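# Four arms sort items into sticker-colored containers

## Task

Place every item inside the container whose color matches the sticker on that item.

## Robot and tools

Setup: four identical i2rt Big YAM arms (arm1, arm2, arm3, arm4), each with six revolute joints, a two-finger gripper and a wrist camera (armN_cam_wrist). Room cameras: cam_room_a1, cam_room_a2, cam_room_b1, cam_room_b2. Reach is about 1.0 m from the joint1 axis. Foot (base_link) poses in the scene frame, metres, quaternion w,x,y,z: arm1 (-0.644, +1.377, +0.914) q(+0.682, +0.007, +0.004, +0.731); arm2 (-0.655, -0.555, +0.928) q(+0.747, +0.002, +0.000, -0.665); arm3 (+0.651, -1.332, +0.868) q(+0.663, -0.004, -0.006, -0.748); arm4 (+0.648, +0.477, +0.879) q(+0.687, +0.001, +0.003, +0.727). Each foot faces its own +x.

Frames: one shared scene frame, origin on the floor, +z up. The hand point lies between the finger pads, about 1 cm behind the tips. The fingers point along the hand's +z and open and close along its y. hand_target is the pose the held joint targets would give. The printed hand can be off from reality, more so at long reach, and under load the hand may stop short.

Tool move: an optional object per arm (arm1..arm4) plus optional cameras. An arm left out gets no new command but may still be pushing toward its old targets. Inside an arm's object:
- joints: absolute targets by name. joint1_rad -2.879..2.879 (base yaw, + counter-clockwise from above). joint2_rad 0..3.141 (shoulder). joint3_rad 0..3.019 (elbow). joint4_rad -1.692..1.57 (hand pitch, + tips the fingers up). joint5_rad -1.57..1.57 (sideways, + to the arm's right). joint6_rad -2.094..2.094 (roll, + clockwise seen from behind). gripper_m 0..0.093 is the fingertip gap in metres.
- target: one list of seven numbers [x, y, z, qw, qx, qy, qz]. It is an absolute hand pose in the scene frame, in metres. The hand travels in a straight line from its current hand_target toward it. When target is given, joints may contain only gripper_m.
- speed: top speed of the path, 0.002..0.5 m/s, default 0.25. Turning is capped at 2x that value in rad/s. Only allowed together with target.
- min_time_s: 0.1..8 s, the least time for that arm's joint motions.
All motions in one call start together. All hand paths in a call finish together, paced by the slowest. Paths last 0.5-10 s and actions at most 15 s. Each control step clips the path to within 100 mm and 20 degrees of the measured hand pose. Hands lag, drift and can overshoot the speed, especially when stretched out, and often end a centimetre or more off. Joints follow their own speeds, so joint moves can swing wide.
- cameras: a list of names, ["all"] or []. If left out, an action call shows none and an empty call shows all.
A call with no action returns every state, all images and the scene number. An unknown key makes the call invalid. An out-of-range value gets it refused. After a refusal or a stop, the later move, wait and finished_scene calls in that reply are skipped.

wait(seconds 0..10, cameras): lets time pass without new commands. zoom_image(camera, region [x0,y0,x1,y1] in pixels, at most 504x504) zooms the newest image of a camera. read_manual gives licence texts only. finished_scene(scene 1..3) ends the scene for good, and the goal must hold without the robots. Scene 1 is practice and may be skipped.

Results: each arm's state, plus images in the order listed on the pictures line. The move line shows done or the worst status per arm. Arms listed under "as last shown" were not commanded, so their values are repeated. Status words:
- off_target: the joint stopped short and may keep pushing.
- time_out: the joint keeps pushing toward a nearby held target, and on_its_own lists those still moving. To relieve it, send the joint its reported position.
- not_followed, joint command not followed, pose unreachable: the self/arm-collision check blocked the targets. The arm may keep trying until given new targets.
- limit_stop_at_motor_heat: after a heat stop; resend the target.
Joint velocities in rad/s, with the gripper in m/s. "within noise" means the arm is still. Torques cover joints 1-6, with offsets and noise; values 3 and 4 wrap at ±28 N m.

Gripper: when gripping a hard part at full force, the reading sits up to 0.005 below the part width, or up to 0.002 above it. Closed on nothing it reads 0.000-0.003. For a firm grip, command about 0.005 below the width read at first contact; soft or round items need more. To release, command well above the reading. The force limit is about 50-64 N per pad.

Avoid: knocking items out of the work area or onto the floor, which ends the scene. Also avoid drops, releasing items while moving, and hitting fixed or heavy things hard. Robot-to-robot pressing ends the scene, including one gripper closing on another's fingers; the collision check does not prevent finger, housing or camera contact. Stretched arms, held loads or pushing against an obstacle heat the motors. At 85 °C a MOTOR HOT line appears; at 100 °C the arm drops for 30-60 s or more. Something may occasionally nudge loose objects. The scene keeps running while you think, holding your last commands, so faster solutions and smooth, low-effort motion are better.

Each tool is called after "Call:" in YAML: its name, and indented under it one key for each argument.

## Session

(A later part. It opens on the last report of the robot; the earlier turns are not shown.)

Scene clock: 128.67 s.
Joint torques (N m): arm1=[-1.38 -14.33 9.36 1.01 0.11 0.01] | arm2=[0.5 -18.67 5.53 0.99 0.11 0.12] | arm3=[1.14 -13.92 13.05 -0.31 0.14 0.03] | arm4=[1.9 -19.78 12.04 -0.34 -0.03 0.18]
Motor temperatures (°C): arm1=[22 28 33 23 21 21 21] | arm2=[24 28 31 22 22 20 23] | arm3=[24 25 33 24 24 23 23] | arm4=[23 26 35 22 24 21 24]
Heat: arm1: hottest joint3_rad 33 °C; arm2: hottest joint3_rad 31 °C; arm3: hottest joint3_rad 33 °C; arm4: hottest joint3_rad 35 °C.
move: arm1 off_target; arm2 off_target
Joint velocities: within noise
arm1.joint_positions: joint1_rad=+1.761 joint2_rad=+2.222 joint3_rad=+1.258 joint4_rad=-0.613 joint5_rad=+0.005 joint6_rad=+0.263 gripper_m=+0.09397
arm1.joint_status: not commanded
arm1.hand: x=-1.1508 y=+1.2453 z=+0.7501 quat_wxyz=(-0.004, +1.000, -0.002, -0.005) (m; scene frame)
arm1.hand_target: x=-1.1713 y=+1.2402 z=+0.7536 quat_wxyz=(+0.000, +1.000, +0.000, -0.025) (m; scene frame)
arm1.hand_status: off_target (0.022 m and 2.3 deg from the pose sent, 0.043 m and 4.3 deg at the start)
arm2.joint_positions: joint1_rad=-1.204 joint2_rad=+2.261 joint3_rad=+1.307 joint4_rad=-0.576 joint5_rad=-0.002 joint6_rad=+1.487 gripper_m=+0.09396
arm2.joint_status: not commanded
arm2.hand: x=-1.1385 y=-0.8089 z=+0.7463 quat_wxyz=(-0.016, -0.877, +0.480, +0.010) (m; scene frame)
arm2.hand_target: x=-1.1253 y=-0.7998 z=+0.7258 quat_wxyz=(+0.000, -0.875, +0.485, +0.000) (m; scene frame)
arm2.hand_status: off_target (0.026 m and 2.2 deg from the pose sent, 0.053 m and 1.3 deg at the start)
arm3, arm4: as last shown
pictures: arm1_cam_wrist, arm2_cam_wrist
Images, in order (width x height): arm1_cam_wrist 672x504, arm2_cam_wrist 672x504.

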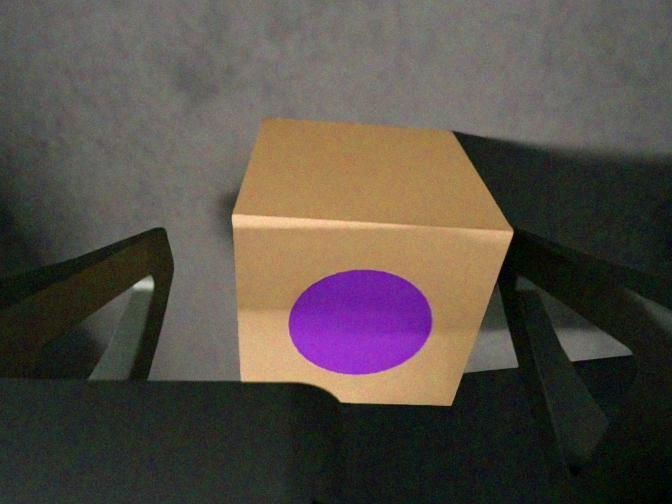

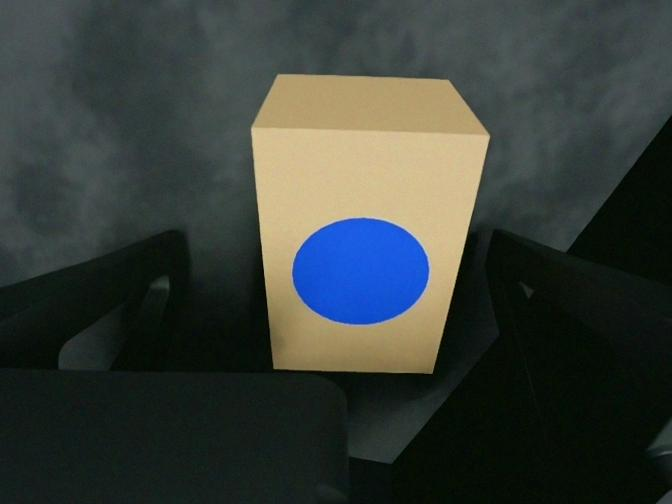

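Call:
move:
  arm1: {"target":[-1.172,1.256,0.745,0,1,0,-0.025],"speed":0.12}
  arm2: {"target":[-1.120,-0.796,0.715,0,0.8746,-0.4848,0],"speed":0.12}

Call:
move:
  arm1: {"joints":{"gripper_m":0.06}}
  arm2: {"joints":{"gripper_m":0.05}}
  cameras: ["arm1_cam_wrist","arm2_cam_wrist"]

Scene clock: 142.67 s.
Joint torques (N m): arm1=[-2.55 -14.8 8.64 0.96 0.08 -0.06] | arm2=[0.38 -17.61 4.75 0.96 0.1 0.11] | arm3=[1.2 -13.98 13.03 -0.32 0.15 0.03] | arm4=[0.91 -19.6 11.97 -0.4 -0.03 0.16]
Motor temperatures (°C): arm1=[22 28 32 23 21 21 21] | arm2=[24 28 29 22 22 20 23] | arm3=[24 25 34 24 24 23 23] | arm4=[23 27 36 22 24 21 24]
Heat: arm1: hottest joint3_rad 32 °C; arm2: hottest joint3_rad 29 °C; arm3: hottest joint3_rad 34 °C; arm4: hottest joint3_rad 36 °C.
move: arm1 off_target; arm2 off_target
Joint velocities: within noise
arm1.joint_positions: joint1_rad=+1.738 joint2_rad=+2.229 joint3_rad=+1.258 joint4_rad=-0.591 joint5_rad=+0.005 joint6_rad=+0.238 gripper_m=+0.09397
arm1.joint_status: not commanded
arm1.hand: x=-1.1570 y=+1.2561 z=+0.7470 quat_wxyz=(-0.003, +1.000, -0.001, -0.013) (m; scene frame)
arm1.hand_target: x=-1.1716 y=+1.2562 z=+0.7453 quat_wxyz=(+0.000, +1.000, +0.000, -0.025) (m; scene frame)
arm1.hand_status: off_target (0.015 m and 1.5 deg from the pose sent, 0.024 m and 2.3 deg at the start)
arm2.joint_positions: joint1_rad=-1.204 joint2_rad=+2.262 joint3_rad=+1.296 joint4_rad=-0.543 joint5_rad=-0.002 joint6_rad=+1.487 gripper_m=+0.09396
arm2.joint_status: not commanded
arm2.hand: x=-1.1396 y=-0.8095 z=+0.7435 quat_wxyz=(-0.024, -0.877, +0.480, +0.016) (m; scene frame)
arm2.hand_target: x=-1.1193 y=-0.7958 z=+0.7167 quat_wxyz=(+0.000, -0.875, +0.485, +0.000) (m; scene frame)
arm2.hand_status: off_target (0.037 m and 3.4 deg from the pose sent, 0.039 m and 2.3 deg at the start)
arm3, arm4: as last shown
pictures: none

Scene clock: 143.30 s.
Joint torques (N m): arm1=[-2.43 -14.8 8.61 1.07 0.09 -0.04] | arm2=[0.38 -18.26 5.31 0.96 0.11 0.11] | arm3=[1.14 -13.98 13.03 -0.32 0.15 0.05] | arm4=[0.85 -19.14 11.99 -0.29 -0.03 0.2]
Motor temperatures (°C): arm1=[22 28 32 23 21 21 21] | arm2=[24 28 29 22 22 20 23] | arm3=[24 25 34 24 24 23 23] | arm4=[23 27 36 22 24 21 24]
Heat: arm1: hottest joint3_rad 32 °C; arm2: hottest joint3_rad 29 °C; arm3: hottest joint3_rad 34 °C; arm4: hottest joint3_rad 36 °C.
move: arm1 done; arm2 done
Joint velocities: within noise
arm1.joint_positions: joint1_rad=+1.738 joint2_rad=+2.229 joint3_rad=+1.258 joint4_rad=-0.591 joint5_rad=+0.004 joint6_rad=+0.238 gripper_m=+0.06007
arm1.joint_status: all done
arm1.hand: x=-1.1570 y=+1.2560 z=+0.7470 quat_wxyz=(-0.002, +1.000, -0.001, -0.012) (m; scene frame)
arm1.hand_target: x=-1.1716 y=+1.2562 z=+0.7453 quat_wxyz=(+0.000, +1.000, +0.000, -0.025) (m; scene frame)
arm1.hand_status: not commanded
arm2.joint_positions: joint1_rad=-1.204 joint2_rad=+2.271 joint3_rad=+1.286 joint4_rad=-0.543 joint5_rad=-0.002 joint6_rad=+1.487 gripper_m=+0.05011
arm2.joint_status: all done
arm2.hand: x=-1.1325 y=-0.8057 z=+0.7370 quat_wxyz=(-0.017, -0.877, +0.480, +0.011) (m; scene frame)
arm2.hand_target: x=-1.1192 y=-0.7958 z=+0.7168 quat_wxyz=(+0.000, -0.875, +0.485, +0.000) (m; scene frame)
arm2.hand_status: not commanded
arm3.joint_positions: joint1_rad=+1.699 joint2_rad=+1.498 joint3_rad=+1.447 joint4_rad=-1.493 joint5_rad=-0.003 joint6_rad=-0.008 gripper_m=+0.09396
arm3.joint_status: not commanded
arm3.hand: x=+1.1008 y=-1.3247 z=+1.1136 quat_wxyz=(-0.014, +0.008, -1.000, +0.005) (m; scene frame)
arm3.hand_target: x=+1.1130 y=-1.3246 z=+1.1337 quat_wxyz=(-0.036, +0.005, -0.999, +0.007) (m; scene frame)
arm3.hand_status: not commanded
arm4: as last shown
pictures: arm1_cam_wrist, arm2_cam_wrist
Images, in order (width x height): arm1_cam_wrist 672x504, arm2_cam_wrist 672x504.

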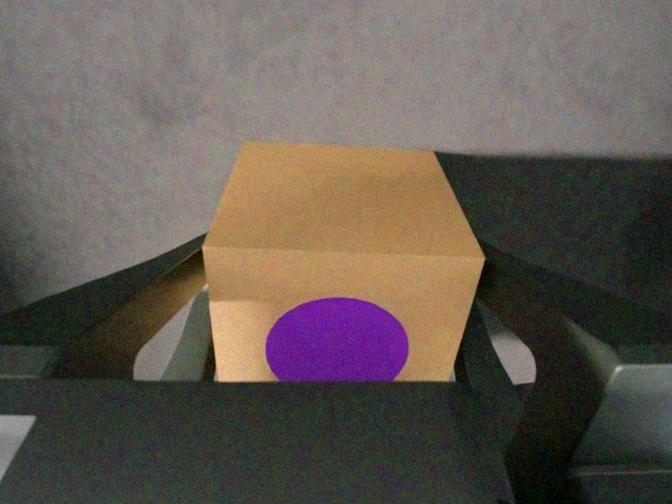

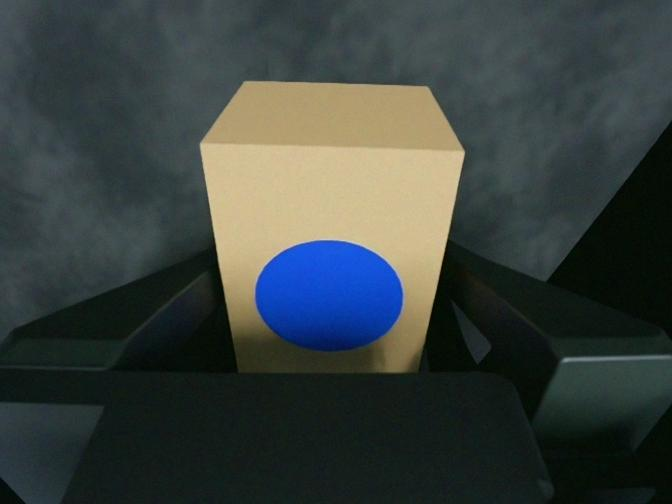

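Call:
move:
  arm1: {"joints":{"gripper_m":0.048}}
  arm2: {"joints":{"gripper_m":0.038}}

Call:
wait:
  seconds: 0.3
  cameras: ["arm1_cam_wrist","arm2_cam_wrist"]

Scene clock: 150.23 s.
Joint torques (N m): arm1=[-1.96 -14.97 8.36 1.06 0.1 -0.1] | arm2=[0.44 -18.37 5.35 0.96 0.11 0.11] | arm3=[1.2 -13.92 13.04 -0.31 0.15 0.04] | arm4=[1.2 -19.19 12.04 -0.46 -0.01 0.17]
Motor temperatures (°C): arm1=[22 28 32 23 21 21 21] | arm2=[24 28 29 22 22 20 23] | arm3=[24 25 34 24 24 23 23] | arm4=[23 27 36 22 24 21 24]
Heat: arm1: hottest joint3_rad 32 °C; arm2: hottest joint3_rad 29 °C; arm3: hottest joint3_rad 34 °C; arm4: hottest joint3_rad 36 °C.
move: arm1 off_target; arm2 off_target
Joint velocities: within noise
arm1.joint_positions: joint1_rad=+1.738 joint2_rad=+2.229 joint3_rad=+1.258 joint4_rad=-0.591 joint5_rad=+0.005 joint6_rad=+0.237 gripper_m=+0.05343
arm1.joint_status: gripper_m off_target (ended at +0.05347, target +0.04800)
arm1.hand: x=-1.1570 y=+1.2561 z=+0.7470 quat_wxyz=(-0.003, +1.000, -0.001, -0.013) (m; scene frame)
arm1.hand_target: x=-1.1716 y=+1.2563 z=+0.7453 quat_wxyz=(+0.000, +1.000, +0.000, -0.025) (m; scene frame)
arm1.hand_status: not commanded
arm2.joint_positions: joint1_rad=-1.204 joint2_rad=+2.271 joint3_rad=+1.286 joint4_rad=-0.543 joint5_rad=-0.002 joint6_rad=+1.487 gripper_m=+0.04398
arm2.joint_status: gripper_m off_target (ended at +0.04401, target +0.03800)
arm2.hand: x=-1.1325 y=-0.8057 z=+0.7370 quat_wxyz=(-0.017, -0.877, +0.480, +0.011) (m; scene frame)
arm2.hand_target: x=-1.1192 y=-0.7958 z=+0.7168 quat_wxyz=(+0.000, -0.875, +0.485, +0.000) (m; scene frame)
arm2.hand_status: not commanded
arm3: as last shown
arm4.joint_positions: joint1_rad=-1.566 joint2_rad=+1.907 joint3_rad=+1.907 joint4_rad=-1.582 joint5_rad=+0.000 joint6_rad=+0.055 gripper_m=+0.09396
arm4.joint_status: not commanded
arm4.hand: x=+1.2377 y=+0.5139 z=+1.0935 quat_wxyz=(+0.008, +0.003, -1.000, +0.002) (m; scene frame)
arm4.hand_target: x=+1.2494 y=+0.5200 z=+1.0999 quat_wxyz=(-0.001, +0.000, -1.000, +0.000) (m; scene frame)
arm4.hand_status: not commanded
pictures: none

Scene clock: 150.53 s.
Joint torques (N m): arm1=[-2.78 -14.92 8.44 1.06 0.1 -0.03] | arm2=[0.38 -18.26 5.33 0.94 0.11 0.11] | arm3=[1.08 -13.98 13.05 -0.34 0.15 0.02] | arm4=[1.61 -19.49 12.1 -0.43 -0.07 0.17]
Motor temperatures (°C): arm1=[22 28 32 23 21 21 21] | arm2=[24 28 29 22 22 20 23] | arm3=[24 25 34 24 24 23 23] | arm4=[23 27 36 22 24 21 24]
Heat: arm1: hottest joint3_rad 32 °C; arm2: hottest joint3_rad 29 °C; arm3: hottest joint3_rad 34 °C; arm4: hottest joint3_rad 36 °C.
Joint velocities: within noise
arm1.joint_positions: joint1_rad=+1.738 joint2_rad=+2.229 joint3_rad=+1.258 joint4_rad=-0.591 joint5_rad=+0.005 joint6_rad=+0.237 gripper_m=+0.05343
arm1.joint_status: gripper_m off_target (ended at +0.05347, target +0.04800)
arm1.hand: x=-1.1570 y=+1.2561 z=+0.7470 quat_wxyz=(-0.003, +1.000, -0.001, -0.013) (m; scene frame)
arm1.hand_target: x=-1.1716 y=+1.2563 z=+0.7453 quat_wxyz=(+0.000, +1.000, +0.000, -0.025) (m; scene frame)
arm1.hand_status: not commanded
arm2.joint_positions: joint1_rad=-1.204 joint2_rad=+2.271 joint3_rad=+1.286 joint4_rad=-0.543 joint5_rad=-0.002 joint6_rad=+1.487 gripper_m=+0.04398
arm2.joint_status: gripper_m off_target (ended at +0.04401, target +0.03800)
arm2.hand: x=-1.1325 y=-0.8057 z=+0.7370 quat_wxyz=(-0.017, -0.877, +0.480, +0.011) (m; scene frame)
arm2.hand_target: x=-1.1192 y=-0.7958 z=+0.7168 quat_wxyz=(+0.000, -0.875, +0.485, +0.000) (m; scene frame)
arm2.hand_status: not commanded
arm3.joint_positions: joint1_rad=+1.699 joint2_rad=+1.498 joint3_rad=+1.447 joint4_rad=-1.493 joint5_rad=-0.003 joint6_rad=-0.008 gripper_m=+0.09396
arm3.joint_status: not commanded
arm3.hand: x=+1.1008 y=-1.3247 z=+1.1136 quat_wxyz=(-0.014, +0.008, -1.000, +0.005) (m; scene frame)
arm3.hand_target: x=+1.1130 y=-1.3246 z=+1.1337 quat_wxyz=(-0.036, +0.005, -0.999, +0.007) (m; scene frame)
arm3.hand_status: not commanded
arm4.joint_positions: joint1_rad=-1.566 joint2_rad=+1.907 joint3_rad=+1.907 joint4_rad=-1.582 joint5_rad=+0.000 joint6_rad=+0.055 gripper_m=+0.09396
arm4.joint_status: not commanded
arm4.hand: x=+1.2377 y=+0.5139 z=+1.0935 quat_wxyz=(+0.008, +0.003, -1.000, +0.002) (m; scene frame)
arm4.hand_target: x=+1.2494 y=+0.5200 z=+1.0999 quat_wxyz=(-0.001, +0.000, -1.000, +0.000) (m; scene frame)
arm4.hand_status: not commanded
wait: 0.30 s; at rest by 0.27 s
pictures: arm1_cam_wrist, arm2_cam_wrist
Images, in order (width x height): arm1_cam_wrist 672x504, arm2_cam_wrist 672x504.

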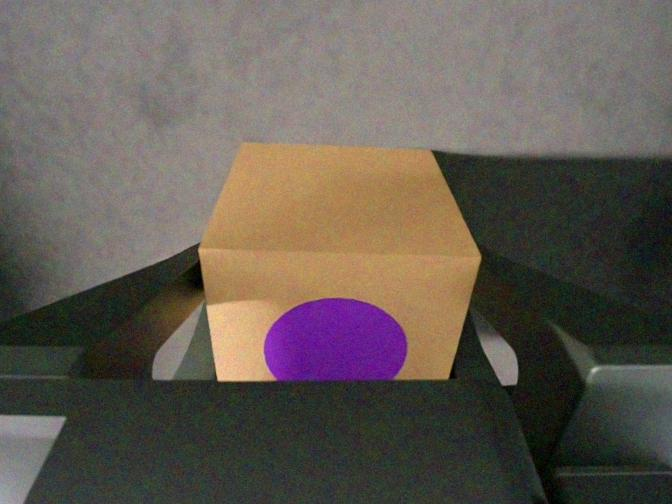

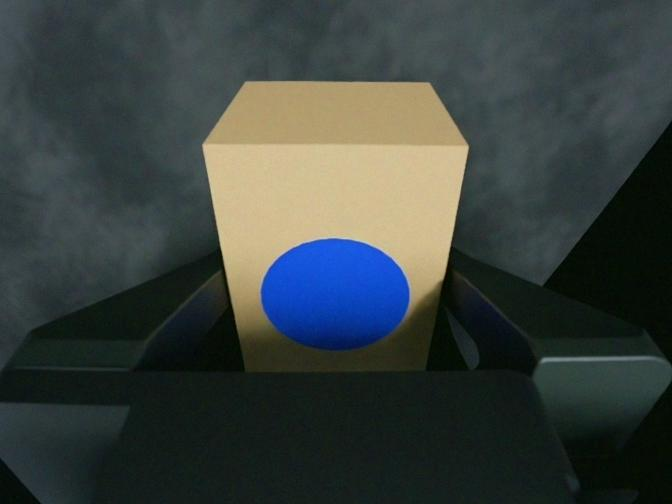

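Call:
move:
  arm1: {"target":[-1.12,1.242,1.15,0,1,0,0],"speed":0.25}
  arm2: {"target":[-1.11,-0.79,1.15,0,0.8746,-0.4848,0],"speed":0.25}
  arm4: {"joints":{"joint2_rad":0.5,"joint3_rad":0.9,"joint4_rad":0,"joint6_rad":0},"min_time_s":3}

Call:
move:
  arm4: {"joints":{"joint1_rad":1.52},"min_time_s":3}
  cameras: ["arm1_cam_wrist","arm2_cam_wrist","arm4_cam_wrist","cam_room_a2"]

Scene clock: 166.90 s.
Joint torques (N m): arm1=[-1.14 -13.57 14.78 -0.02 -0.02 0.06] | arm2=[0.15 -17.44 14.69 0.01 0.12 0.09] | arm3=[1.2 -13.98 13.07 -0.31 0.15 0.03] | arm4=[1.2 1.44 8.58 1.84 -0.06 -0.1]
Motor temperatures (°C): arm1=[22 28 32 23 21 21 22] | arm2=[24 28 29 22 22 20 23] | arm3=[24 25 34 23 24 23 23] | arm4=[23 27 36 22 24 21 24]
Heat: arm1: hottest joint3_rad 32 °C; arm2: hottest joint3_rad 29 °C; arm3: hottest joint3_rad 34 °C; arm4: hottest joint3_rad 36 °C.
move: arm1 off_target; arm2 off_target; arm4 done
Joint velocities: within noise
arm1.joint_positions: joint1_rad=+1.763 joint2_rad=+1.662 joint3_rad=+1.530 joint4_rad=-1.506 joint5_rad=-0.006 joint6_rad=+0.263 gripper_m=+0.05343
arm1.joint_status: not commanded
arm1.hand: x=-1.1098 y=+1.2506 z=+1.1248 quat_wxyz=(-0.007, +1.000, -0.001, +0.025) (m; scene frame)
arm1.hand_target: x=-1.1189 y=+1.2424 z=+1.1498 quat_wxyz=(+0.000, +1.000, +0.000, +0.000) (m; scene frame)
arm1.hand_status: off_target (0.029 m and 3.0 deg from the pose sent, 0.405 m and 1.5 deg at the start)
arm2.joint_positions: joint1_rad=-1.204 joint2_rad=+1.673 joint3_rad=+1.553 joint4_rad=-1.480 joint5_rad=-0.002 joint6_rad=+1.487 gripper_m=+0.04398
arm2.joint_status: not commanded
arm2.hand: x=-1.0980 y=-0.7884 z=+1.1332 quat_wxyz=(+0.013, -0.877, +0.481, -0.009) (m; scene frame)
arm2.hand_target: x=-1.1094 y=-0.7897 z=+1.1499 quat_wxyz=(+0.000, -0.875, +0.485, +0.000) (m; scene frame)
arm2.hand_status: off_target (0.021 m and 1.9 deg from the pose sent, 0.414 m and 2.3 deg at the start)
arm3: as last shown
arm4.joint_positions: joint1_rad=-1.566 joint2_rad=+0.496 joint3_rad=+0.905 joint4_rad=-0.016 joint5_rad=+0.000 joint6_rad=+0.014 gripper_m=+0.09396
arm4.joint_status: all done
arm4.hand: x=+0.9512 y=+0.4975 z=+1.4949 quat_wxyz=(-0.830, +0.015, -0.557, -0.030) (m; scene frame)
arm4.hand_target: x=+0.9525 y=+0.5005 z=+1.4945 quat_wxyz=(-0.832, +0.022, -0.554, -0.029) (m; scene frame)
arm4.hand_status: not commanded
pictures: none

Scene clock: 170.23 s.
Joint torques (N m): arm1=[-0.5 -12.75 14.87 -0.08 -0.05 0.13] | arm2=[0.26 -17.61 14.71 0.05 0.11 0.09] | arm3=[1.14 -13.86 13.05 -0.36 0.14 0.03] | arm4=[1.2 1.2 8.62 1.72 0 -0.09]
Motor temperatures (°C): arm1=[22 28 32 23 21 21 22] | arm2=[24 28 29 22 22 20 24] | arm3=[24 25 34 23 24 23 23] | arm4=[23 26 36 22 24 21 24]
Heat: arm1: hottest joint3_rad 32 °C; arm2: hottest joint3_rad 29 °C; arm3: hottest joint3_rad 34 °C; arm4: hottest joint3_rad 36 °C.
move: arm4 done
Joint velocities: within noise
arm1, arm2, arm3: as last shown
arm4.joint_positions: joint1_rad=+1.517 joint2_rad=+0.496 joint3_rad=+0.905 joint4_rad=-0.016 joint5_rad=-0.002 joint6_rad=+0.013 gripper_m=+0.09399
arm4.joint_status: all done
arm4.hand: x=+0.3498 y=+0.4789 z=+1.4979 quat_wxyz=(+0.008, +0.554, -0.004, -0.833) (m; scene frame)
arm4.hand_target: x=+0.3484 y=+0.4776 z=+1.4975 quat_wxyz=(+0.004, +0.550, +0.002, -0.835) (m; scene frame)
arm4.hand_status: not commanded
pictures: arm1_cam_wrist, arm2_cam_wrist, arm4_cam_wrist, cam_room_a2
Images, in order (width x height): arm1_cam_wrist 672x504, arm2_cam_wrist 672x504, arm4_cam_wrist 672x504, cam_room_a2 672x504.

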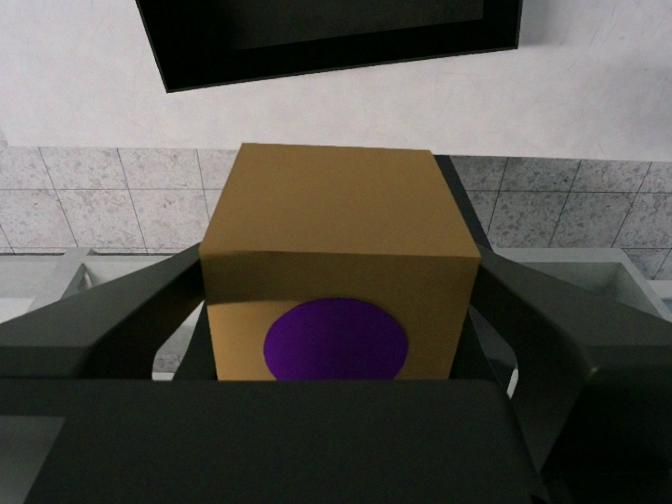

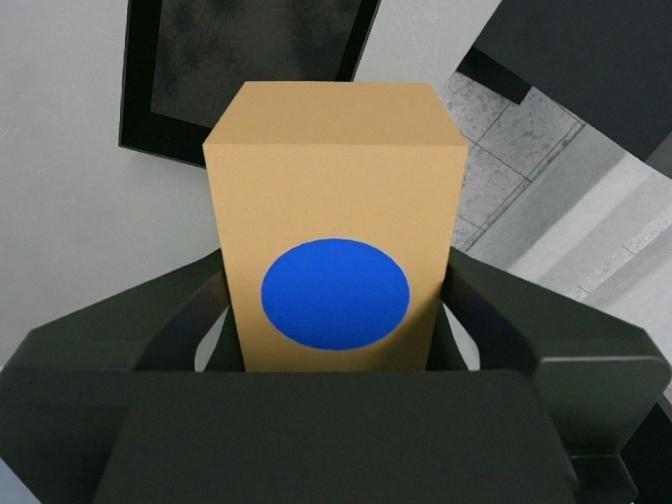

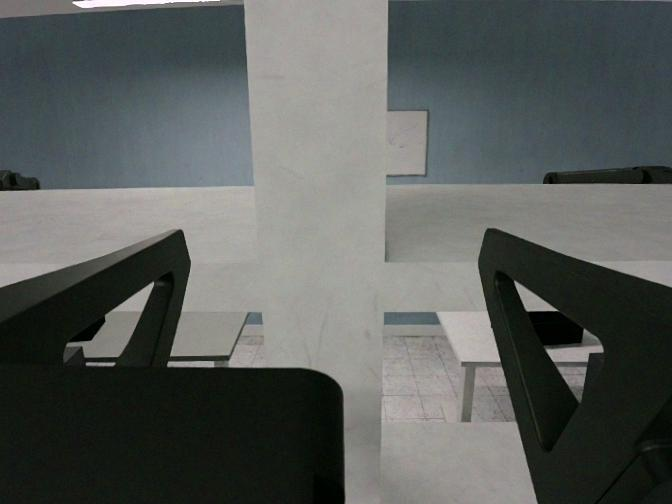

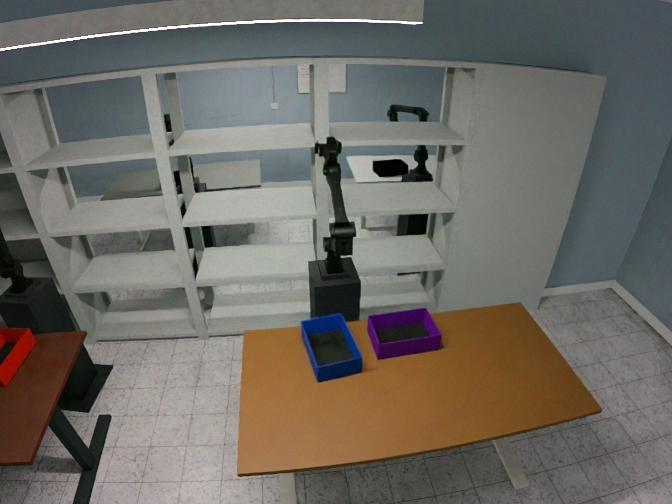

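Call:
move:
  arm4: {"target":[0.40,0.88,1.25,0,0.7071,0,-0.7071],"speed":0.25}
  arm1: {"joints":{"joint2_rad":1.0,"joint3_rad":1.05,"joint4_rad":-1.57},"min_time_s":2.5}
  arm2: {"joints":{"joint2_rad":1.0,"joint3_rad":1.05,"joint4_rad":-1.57},"min_time_s":2.5}
  cameras: ["arm4_cam_wrist","cam_room_a2","cam_room_b1","cam_room_b2"]

Scene clock: 190.37 s.
Joint torques (N m): arm1=[-0.62 -3.02 10.78 0.2 -0.04 0.13] | arm2=[0.09 -7.06 9.92 0.35 0.12 0.08] | arm3=[1.2 -13.98 13.05 -0.34 0.14 0.03] | arm4=[0.56 -11.05 12.22 0.68 -0.05 -0.11]
Motor temperatures (°C): arm1=[22 28 35 23 21 21 22] | arm2=[24 28 30 22 22 20 24] | arm3=[24 26 35 23 24 23 23] | arm4=[23 25 36 22 24 21 24]
Heat: arm1: hottest joint3_rad 35 °C; arm2: hottest joint3_rad 30 °C; arm3: hottest joint3_rad 35 °C; arm4: hottest joint3_rad 36 °C.
move: arm1 done; arm2 done; arm4 off_target
Joint velocities: within noise
arm1.joint_positions: joint1_rad=+1.763 joint2_rad=+1.010 joint3_rad=+1.046 joint4_rad=-1.561 joint5_rad=-0.006 joint6_rad=+0.264 gripper_m=+0.05343
arm1.joint_status: all done
arm1.hand: x=-0.9014 y=+1.3061 z=+1.1715 quat_wxyz=(+0.007, +1.000, -0.001, -0.029) (m; scene frame)
arm1.hand_target: x=-0.8980 y=+1.3038 z=+1.1752 quat_wxyz=(+0.009, +0.999, +0.000, -0.031) (m; scene frame)
arm1.hand_status: not commanded
arm2.joint_positions: joint1_rad=-1.204 joint2_rad=+1.006 joint3_rad=+1.064 joint4_rad=-1.560 joint5_rad=-0.002 joint6_rad=+1.487 gripper_m=+0.04398
arm2.joint_status: all done
arm2.hand: x=-0.8987 y=-0.6838 z=+1.1888 quat_wxyz=(-0.027, -0.876, +0.480, +0.018) (m; scene frame)
arm2.hand_target: x=-0.8942 y=-0.6789 z=+1.1847 quat_wxyz=(-0.020, -0.874, +0.485, +0.013) (m; scene frame)
arm2.hand_status: not commanded
arm3: as last shown
arm4.joint_positions: joint1_rad=+0.133 joint2_rad=+1.286 joint3_rad=+0.850 joint4_rad=+0.370 joint5_rad=-1.381 joint6_rad=-0.006 gripper_m=+0.09399
arm4.joint_status: not commanded
arm4.hand: x=+0.4003 y=+0.8722 z=+1.2233 quat_wxyz=(+0.022, +0.710, -0.022, -0.704) (m; scene frame)
arm4.hand_target: x=+0.4004 y=+0.8787 z=+1.2497 quat_wxyz=(+0.000, +0.707, +0.000, -0.708) (m; scene frame)
arm4.hand_status: off_target (0.028 m and 3.6 deg from the pose sent, 0.474 m and 22.8 deg at the start)
pictures: arm4_cam_wrist, cam_room_a2, cam_room_b1, cam_room_b2
Images, in order (width x height): arm4_cam_wrist 672x504, cam_room_a2 672x504, cam_room_b1 672x504, cam_room_b2 672x504.

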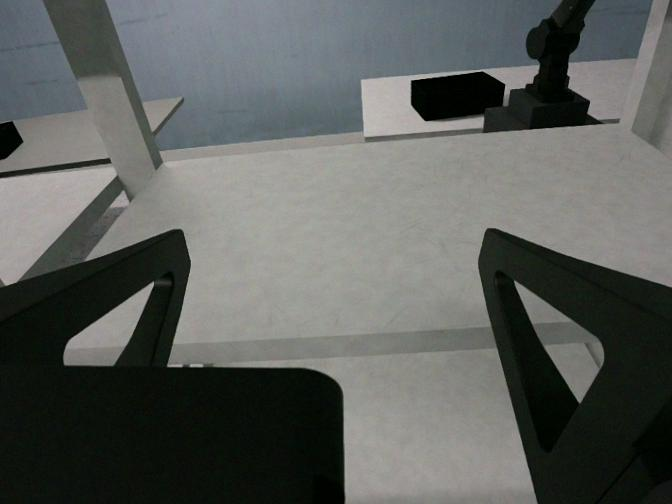

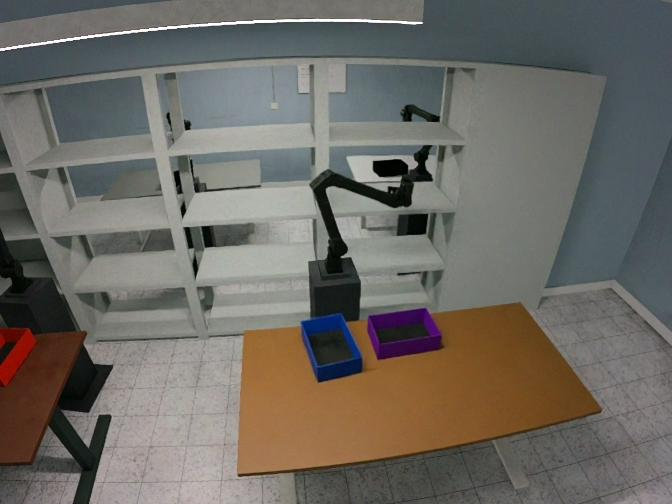

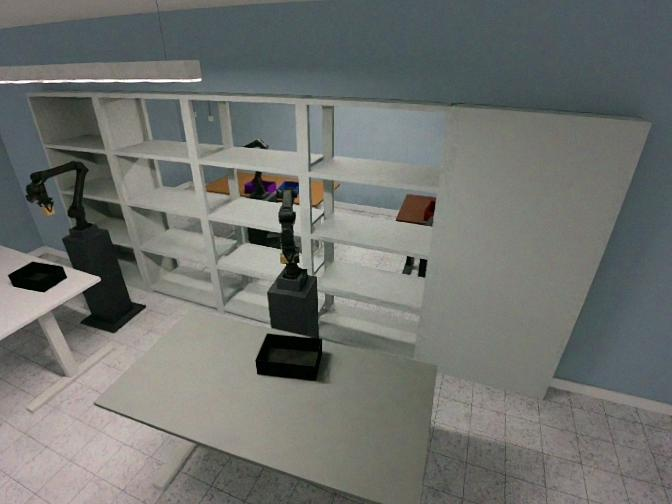

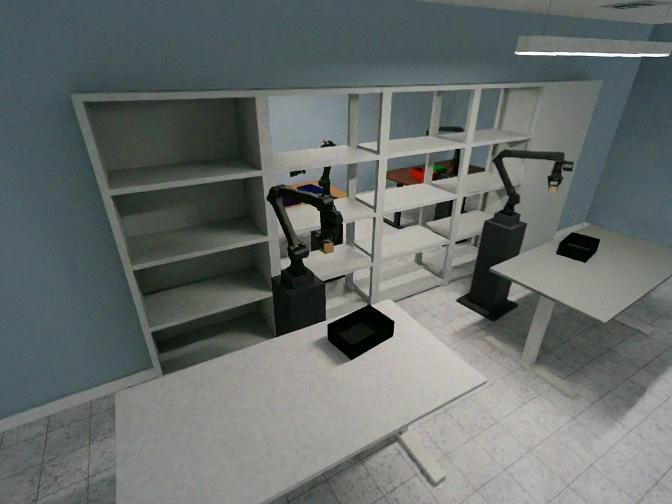

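Call:
move:
  arm1: {"joints":{"joint1_rad":-2.2,"joint6_rad":0},"min_time_s":5}
  arm2: {"joints":{"joint1_rad":2.12,"joint6_rad":0},"min_time_s":5}
  cameras: ["all"]

Scene clock: 235.17 s.
Joint torques (N m): arm1=[-1.79 -3.66 10.86 0.12 0.05 -0.01] | arm2=[0.73 -6.95 9.99 0.5 0.01 -0.08] | arm3=[1.03 -13.86 13.05 -0.29 0.15 0.03] | arm4=[0.73 -11.46 12.31 0.65 -0.06 -0.1]
Motor temperatures (°C): arm1=[22 26 34 23 21 21 22] | arm2=[24 26 30 22 22 20 24] | arm3=[24 26 35 23 24 23 23] | arm4=[23 24 38 22 24 21 24]
Heat: arm1: hottest joint3_rad 34 °C; arm2: hottest joint3_rad 30 °C; arm3: hottest joint3_rad 35 °C; arm4: hottest joint3_rad 38 °C.
move: arm1 done; arm2 done
Joint velocities: within noise
arm1.joint_positions: joint1_rad=-2.197 joint2_rad=+1.010 joint3_rad=+1.046 joint4_rad=-1.561 joint5_rad=-0.007 joint6_rad=+0.007 gripper_m=+0.05331
arm1.joint_status: all done
arm1.hand: x=-0.4095 y=+1.2339 z=+1.1636 quat_wxyz=(-0.015, -0.279, -0.960, +0.004) (m; scene frame)
arm1.hand_target: x=-0.4120 y=+1.2346 z=+1.1675 quat_wxyz=(-0.018, -0.276, -0.961, +0.005) (m; scene frame)
arm1.hand_status: not commanded
arm2.joint_positions: joint1_rad=+2.120 joint2_rad=+1.006 joint3_rad=+1.064 joint4_rad=-1.560 joint5_rad=-0.003 joint6_rad=+0.015 gripper_m=+0.04399
arm2.joint_status: all done
arm2.hand: x=-0.4397 y=-0.3863 z=+1.1907 quat_wxyz=(-0.033, +0.320, -0.947, -0.014) (m; scene frame)
arm2.hand_target: x=-0.4445 y=-0.3903 z=+1.1864 quat_wxyz=(-0.025, +0.327, -0.945, -0.010) (m; scene frame)
arm2.hand_status: not commanded
arm3, arm4: as last shown
arm4.joint_positions: joint1_rad=+0.133 joint2_rad=+1.286 joint3_rad=+0.850 joint4_rad=+0.369 joint5_rad=-1.381 joint6_rad=-0.007 gripper_m=+0.09399
arm4.hand_target: x=+0.4004 y=+0.8787 z=+1.2496 quat_wxyz=(+0.000, +0.707, +0.000, -0.708) (m; scene frame)
pictures: arm1_cam_wrist, arm2_cam_wrist, arm3_cam_wrist, arm4_cam_wrist, cam_room_a1, cam_room_a2, cam_room_b1, cam_room_b2
Images, in order (width x height): arm1_cam_wrist 672x504, arm2_cam_wrist 672x504, arm3_cam_wrist 672x504, arm4_cam_wrist 672x504, cam_room_a1 672x504, cam_room_a2 672x504, cam_room_b1 672x504, cam_room_b2 672x504.

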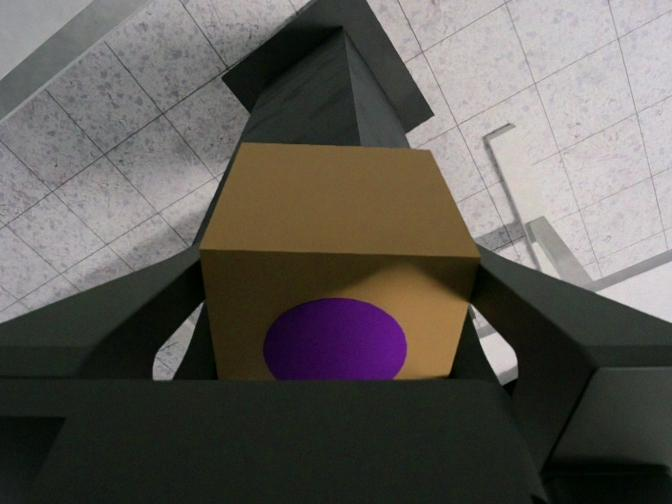

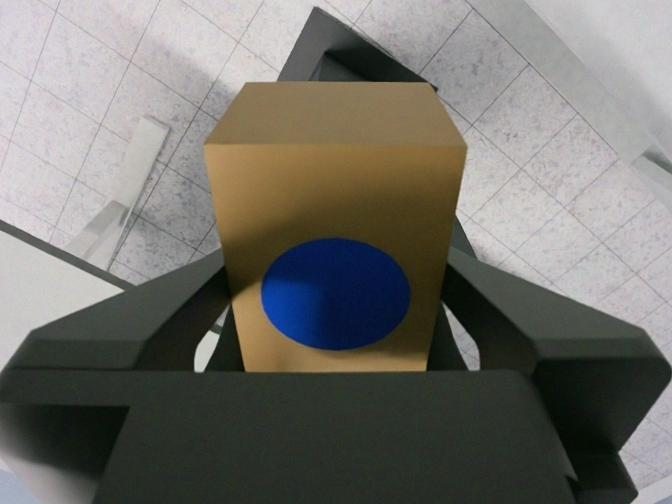

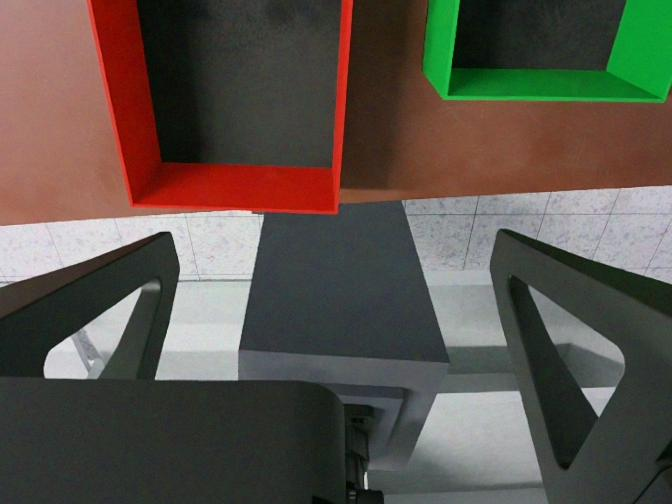

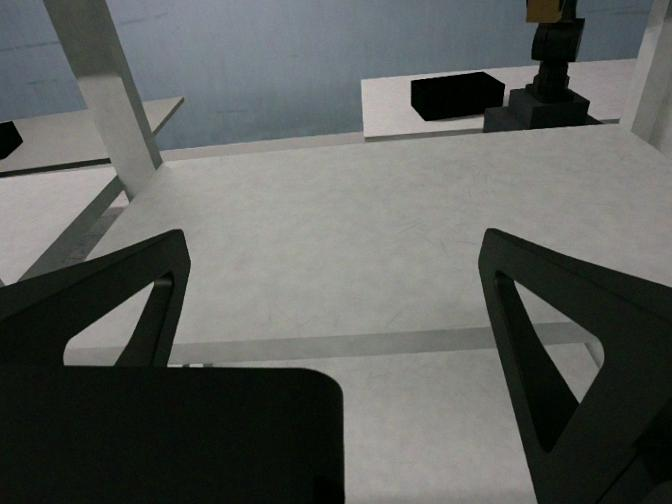

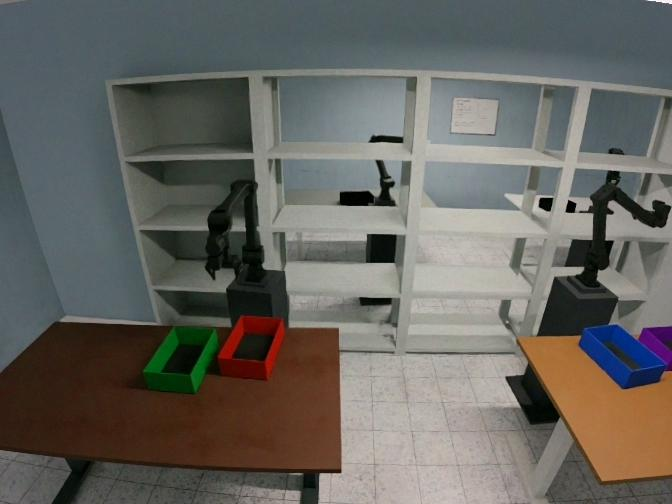

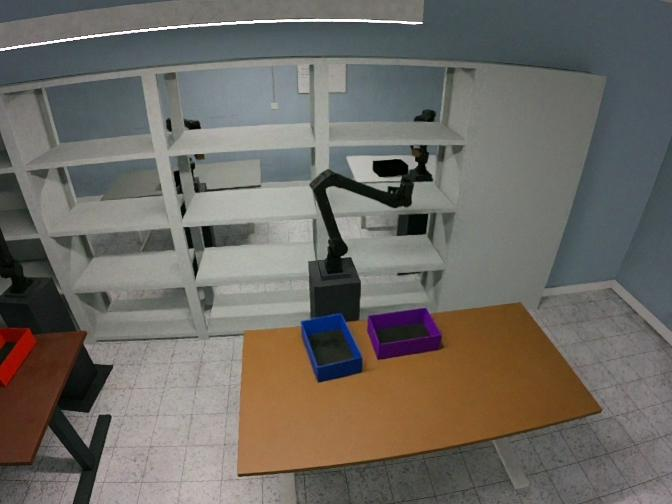

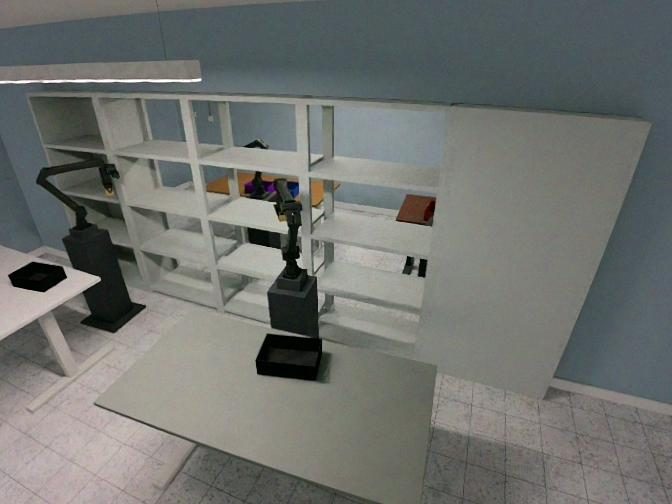

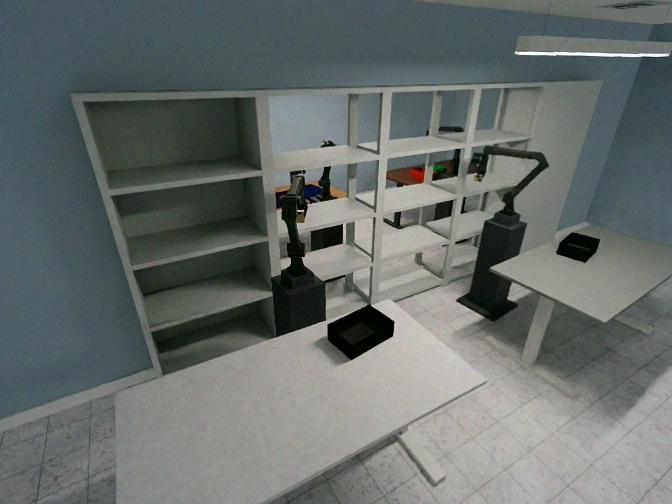

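Call:
move:
  arm1: {"target":[-0.37,1.195,1.06,0,0.288,0.9576,0],"speed":0.15}
  arm2: {"target":[-0.39,-0.347,1.06,0,-0.327,0.945,0],"speed":0.15}

Call:
move:
  arm1: {"target":[-0.02,0.965,1.06,0,0.288,0.9576,0],"speed":0.15}
  cameras: ["arm1_cam_wrist","arm4_cam_wrist","cam_room_b2","cam_room_a2"]

Scene clock: 248.37 s.
Joint torques (N m): arm1=[-3.08 -5.42 10.29 0.99 0.08 -0.05] | arm2=[0.91 -9.47 9.65 1.22 0.13 -0.05] | arm3=[1.08 -13.86 13.03 -0.35 0.15 0.03] | arm4=[0.44 -11.16 12.44 0.69 -0.05 -0.11]
Motor temperatures (°C): arm1=[22 25 33 23 21 21 23] | arm2=[24 26 30 22 22 20 25] | arm3=[24 26 35 23 24 23 23] | arm4=[23 24 39 22 24 21 24]
Heat: arm1: hottest joint3_rad 33 °C; arm2: hottest joint3_rad 30 °C; arm3: hottest joint3_rad 35 °C; arm4: hottest joint3_rad 39 °C.
move: arm1 done; arm2 done
Joint velocities: within noise
arm1.joint_positions: joint1_rad=-2.221 joint2_rad=+1.226 joint3_rad=+0.924 joint4_rad=-1.274 joint5_rad=-0.007 joint6_rad=-0.001 gripper_m=+0.05330
arm1.joint_status: not commanded
arm1.hand: x=-0.3726 y=+1.2012 z=+1.0579 quat_wxyz=(+0.009, -0.286, -0.958, -0.003) (m; scene frame)
arm1.hand_target: x=-0.3701 y=+1.1951 z=+1.0600 quat_wxyz=(+0.000, -0.288, -0.958, +0.000) (m; scene frame)
arm1.hand_status: done (0.007 m and 1.1 deg from the pose sent, 0.117 m and 2.1 deg at the start)
arm2.joint_positions: joint1_rad=+2.120 joint2_rad=+1.277 joint3_rad=+0.937 joint4_rad=-1.228 joint5_rad=-0.002 joint6_rad=+0.014 gripper_m=+0.04399
arm2.joint_status: not commanded
arm2.hand: x=-0.3897 y=-0.3470 z=+1.0665 quat_wxyz=(-0.002, +0.320, -0.947, -0.002) (m; scene frame)
arm2.hand_target: x=-0.3901 y=-0.3470 z=+1.0602 quat_wxyz=(+0.000, +0.327, -0.945, +0.000) (m; scene frame)
arm2.hand_status: done (0.006 m and 0.9 deg from the pose sent, 0.145 m and 4.2 deg at the start)
arm3, arm4: as last shown
pictures: none

Scene clock: 251.93 s.
Joint torques (N m): arm1=[-2.43 -22.24 16.35 -0.02 0.03 0.02] | arm2=[0.73 -9.41 9.63 1.26 0.14 -0.05] | arm3=[1.14 -13.98 13.03 -0.32 0.15 0.02] | arm4=[0.56 -11.58 12.46 0.57 -0.07 -0.11]
Motor temperatures (°C): arm1=[22 26 34 23 21 21 23] | arm2=[24 26 30 22 22 20 25] | arm3=[24 26 35 23 24 23 23] | arm4=[23 24 39 22 24 21 24]
Heat: arm1: hottest joint3_rad 34 °C; arm2: hottest joint3_rad 30 °C; arm3: hottest joint3_rad 35 °C; arm4: hottest joint3_rad 39 °C.
move: arm1 off_target
Joint velocities: within noise
arm1.joint_positions: joint1_rad=-2.221 joint2_rad=+2.417 joint3_rad=+2.553 joint4_rad=-1.684 joint5_rad=-0.007 joint6_rad=-0.001 gripper_m=+0.05331
arm1.joint_status: not commanded
arm1.hand: x=-0.0276 y=+0.9743 z=+1.0381 quat_wxyz=(-0.004, -0.286, -0.958, +0.001) (m; scene frame)
arm1.hand_target: x=-0.0215 y=+0.9660 z=+1.0598 quat_wxyz=(-0.028, -0.288, -0.957, +0.008) (m; scene frame)
arm1.hand_status: off_target (0.025 m and 0.5 deg from the pose sent, 0.424 m and 1.1 deg at the start; a joint's target at an end of its range on 24 of 107 steps)
arm2, arm3, arm4: as last shown
pictures: arm1_cam_wrist, arm4_cam_wrist, cam_room_a2, cam_room_b2
Images, in order (width x height): arm1_cam_wrist 672x504, arm4_cam_wrist 672x504, cam_room_a2 672x504, cam_room_b2 672x504.

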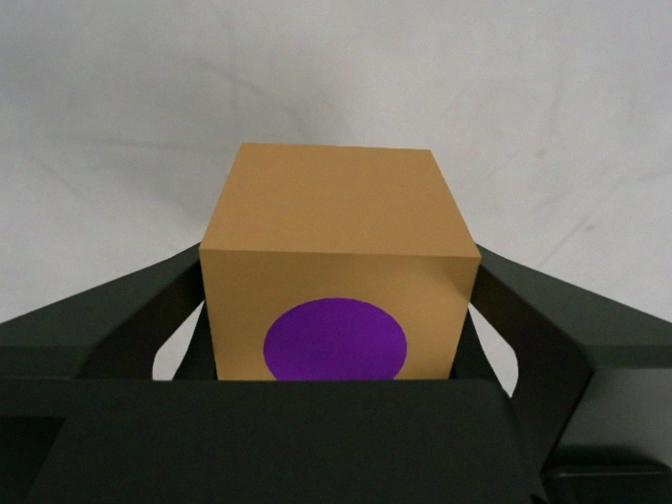

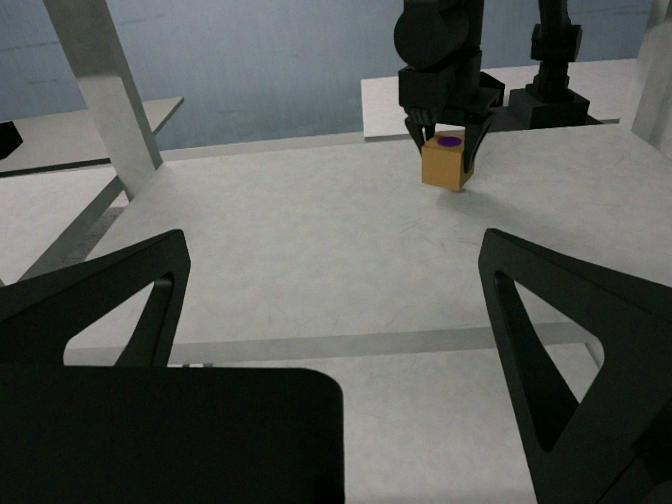

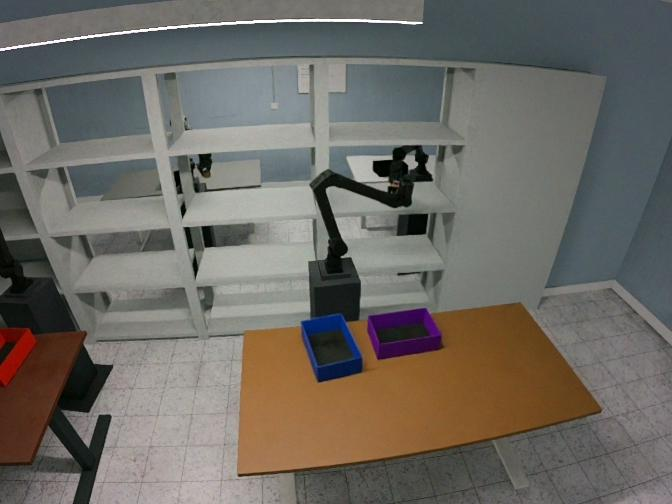

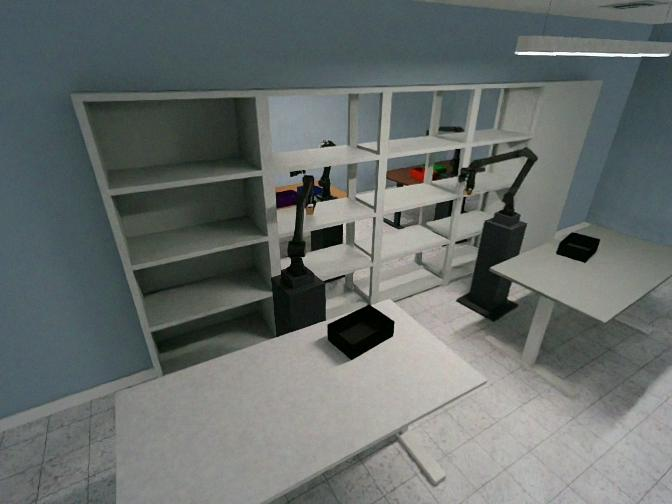

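Call:
move:
  arm1: {"target":[-0.01,0.958,1.03,0,0.288,0.9576,0],"speed":0.06}
  cameras: ["arm1_cam_wrist","arm4_cam_wrist"]

Call:
zoom_image:
  camera: "arm4_cam_wrist"
  region: [370, 80, 530, 230]

Scene clock: 257.00 s.
Joint torques (N m): arm1=[-2.26 -21.83 15.87 0.21 0.06 0.06] | arm2=[0.85 -9.47 9.61 1.24 0.13 -0.04] | arm3=[1.08 -13.92 13.07 -0.31 0.13 0.03] | arm4=[0.38 -11.46 12.31 0.57 -0.07 -0.12]
Motor temperatures (°C): arm1=[22 26 34 23 21 21 23] | arm2=[24 26 30 22 22 20 25] | arm3=[24 26 36 23 24 23 23] | arm4=[23 24 39 22 24 21 24]
Heat: arm1: hottest joint3_rad 34 °C; arm2: hottest joint3_rad 30 °C; arm3: hottest joint3_rad 36 °C; arm4: hottest joint3_rad 39 °C.
move: arm1 off_target
Joint velocities: arm1=[-0.005 0.005 -0.002 0.002 -0.037 -0.154 0] | arm2=[within noise] | arm3=[within noise] | arm4=[within noise]
arm1.joint_positions: joint1_rad=-2.221 joint2_rad=+2.484 joint3_rad=+2.628 joint4_rad=-1.688 joint5_rad=-0.007 joint6_rad=-0.001 gripper_m=+0.05331
arm1.joint_status: not commanded
arm1.hand: x=-0.0168 y=+0.9670 z=+1.0182 quat_wxyz=(-0.006, -0.286, -0.958, +0.001) (m; scene frame)
arm1.hand_target: x=-0.0112 y=+0.9588 z=+1.0298 quat_wxyz=(-0.023, -0.288, -0.957, +0.007) (m; scene frame)
arm1.hand_status: off_target (0.016 m and 0.7 deg from the pose sent, 0.025 m and 0.5 deg at the start; a joint's target at an end of its range on 30 of 32 steps)
arm2, arm3, arm4: as last shown
pictures: arm1_cam_wrist, arm4_cam_wrist
Images, in order (width x height): arm1_cam_wrist 672x504, arm4_cam_wrist 672x504.

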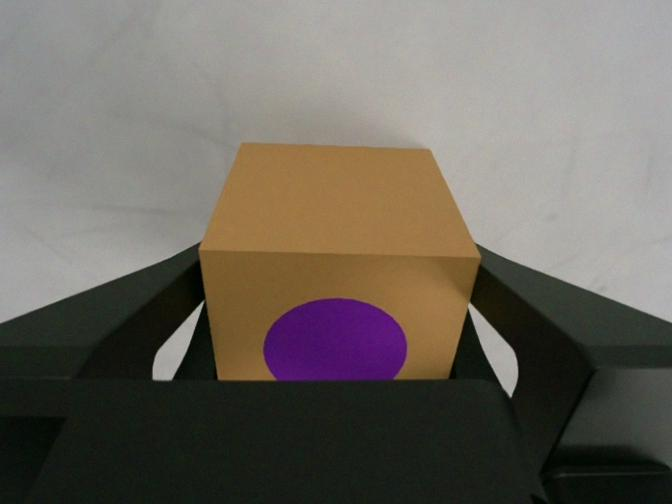

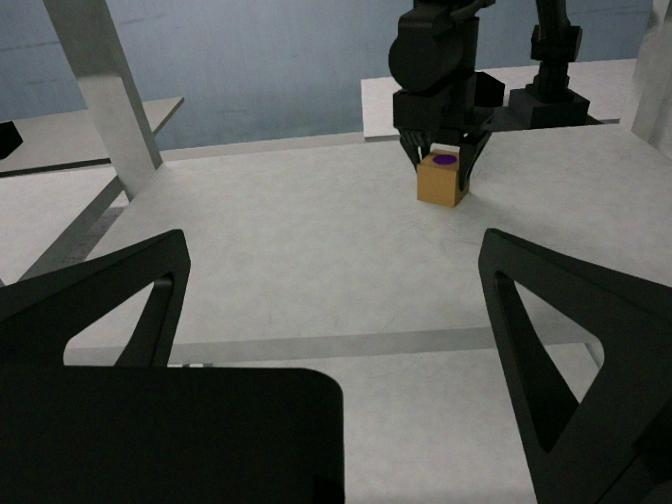

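Scaled by 3.150.

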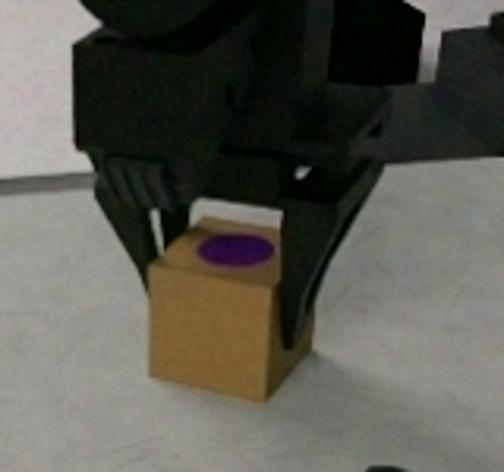

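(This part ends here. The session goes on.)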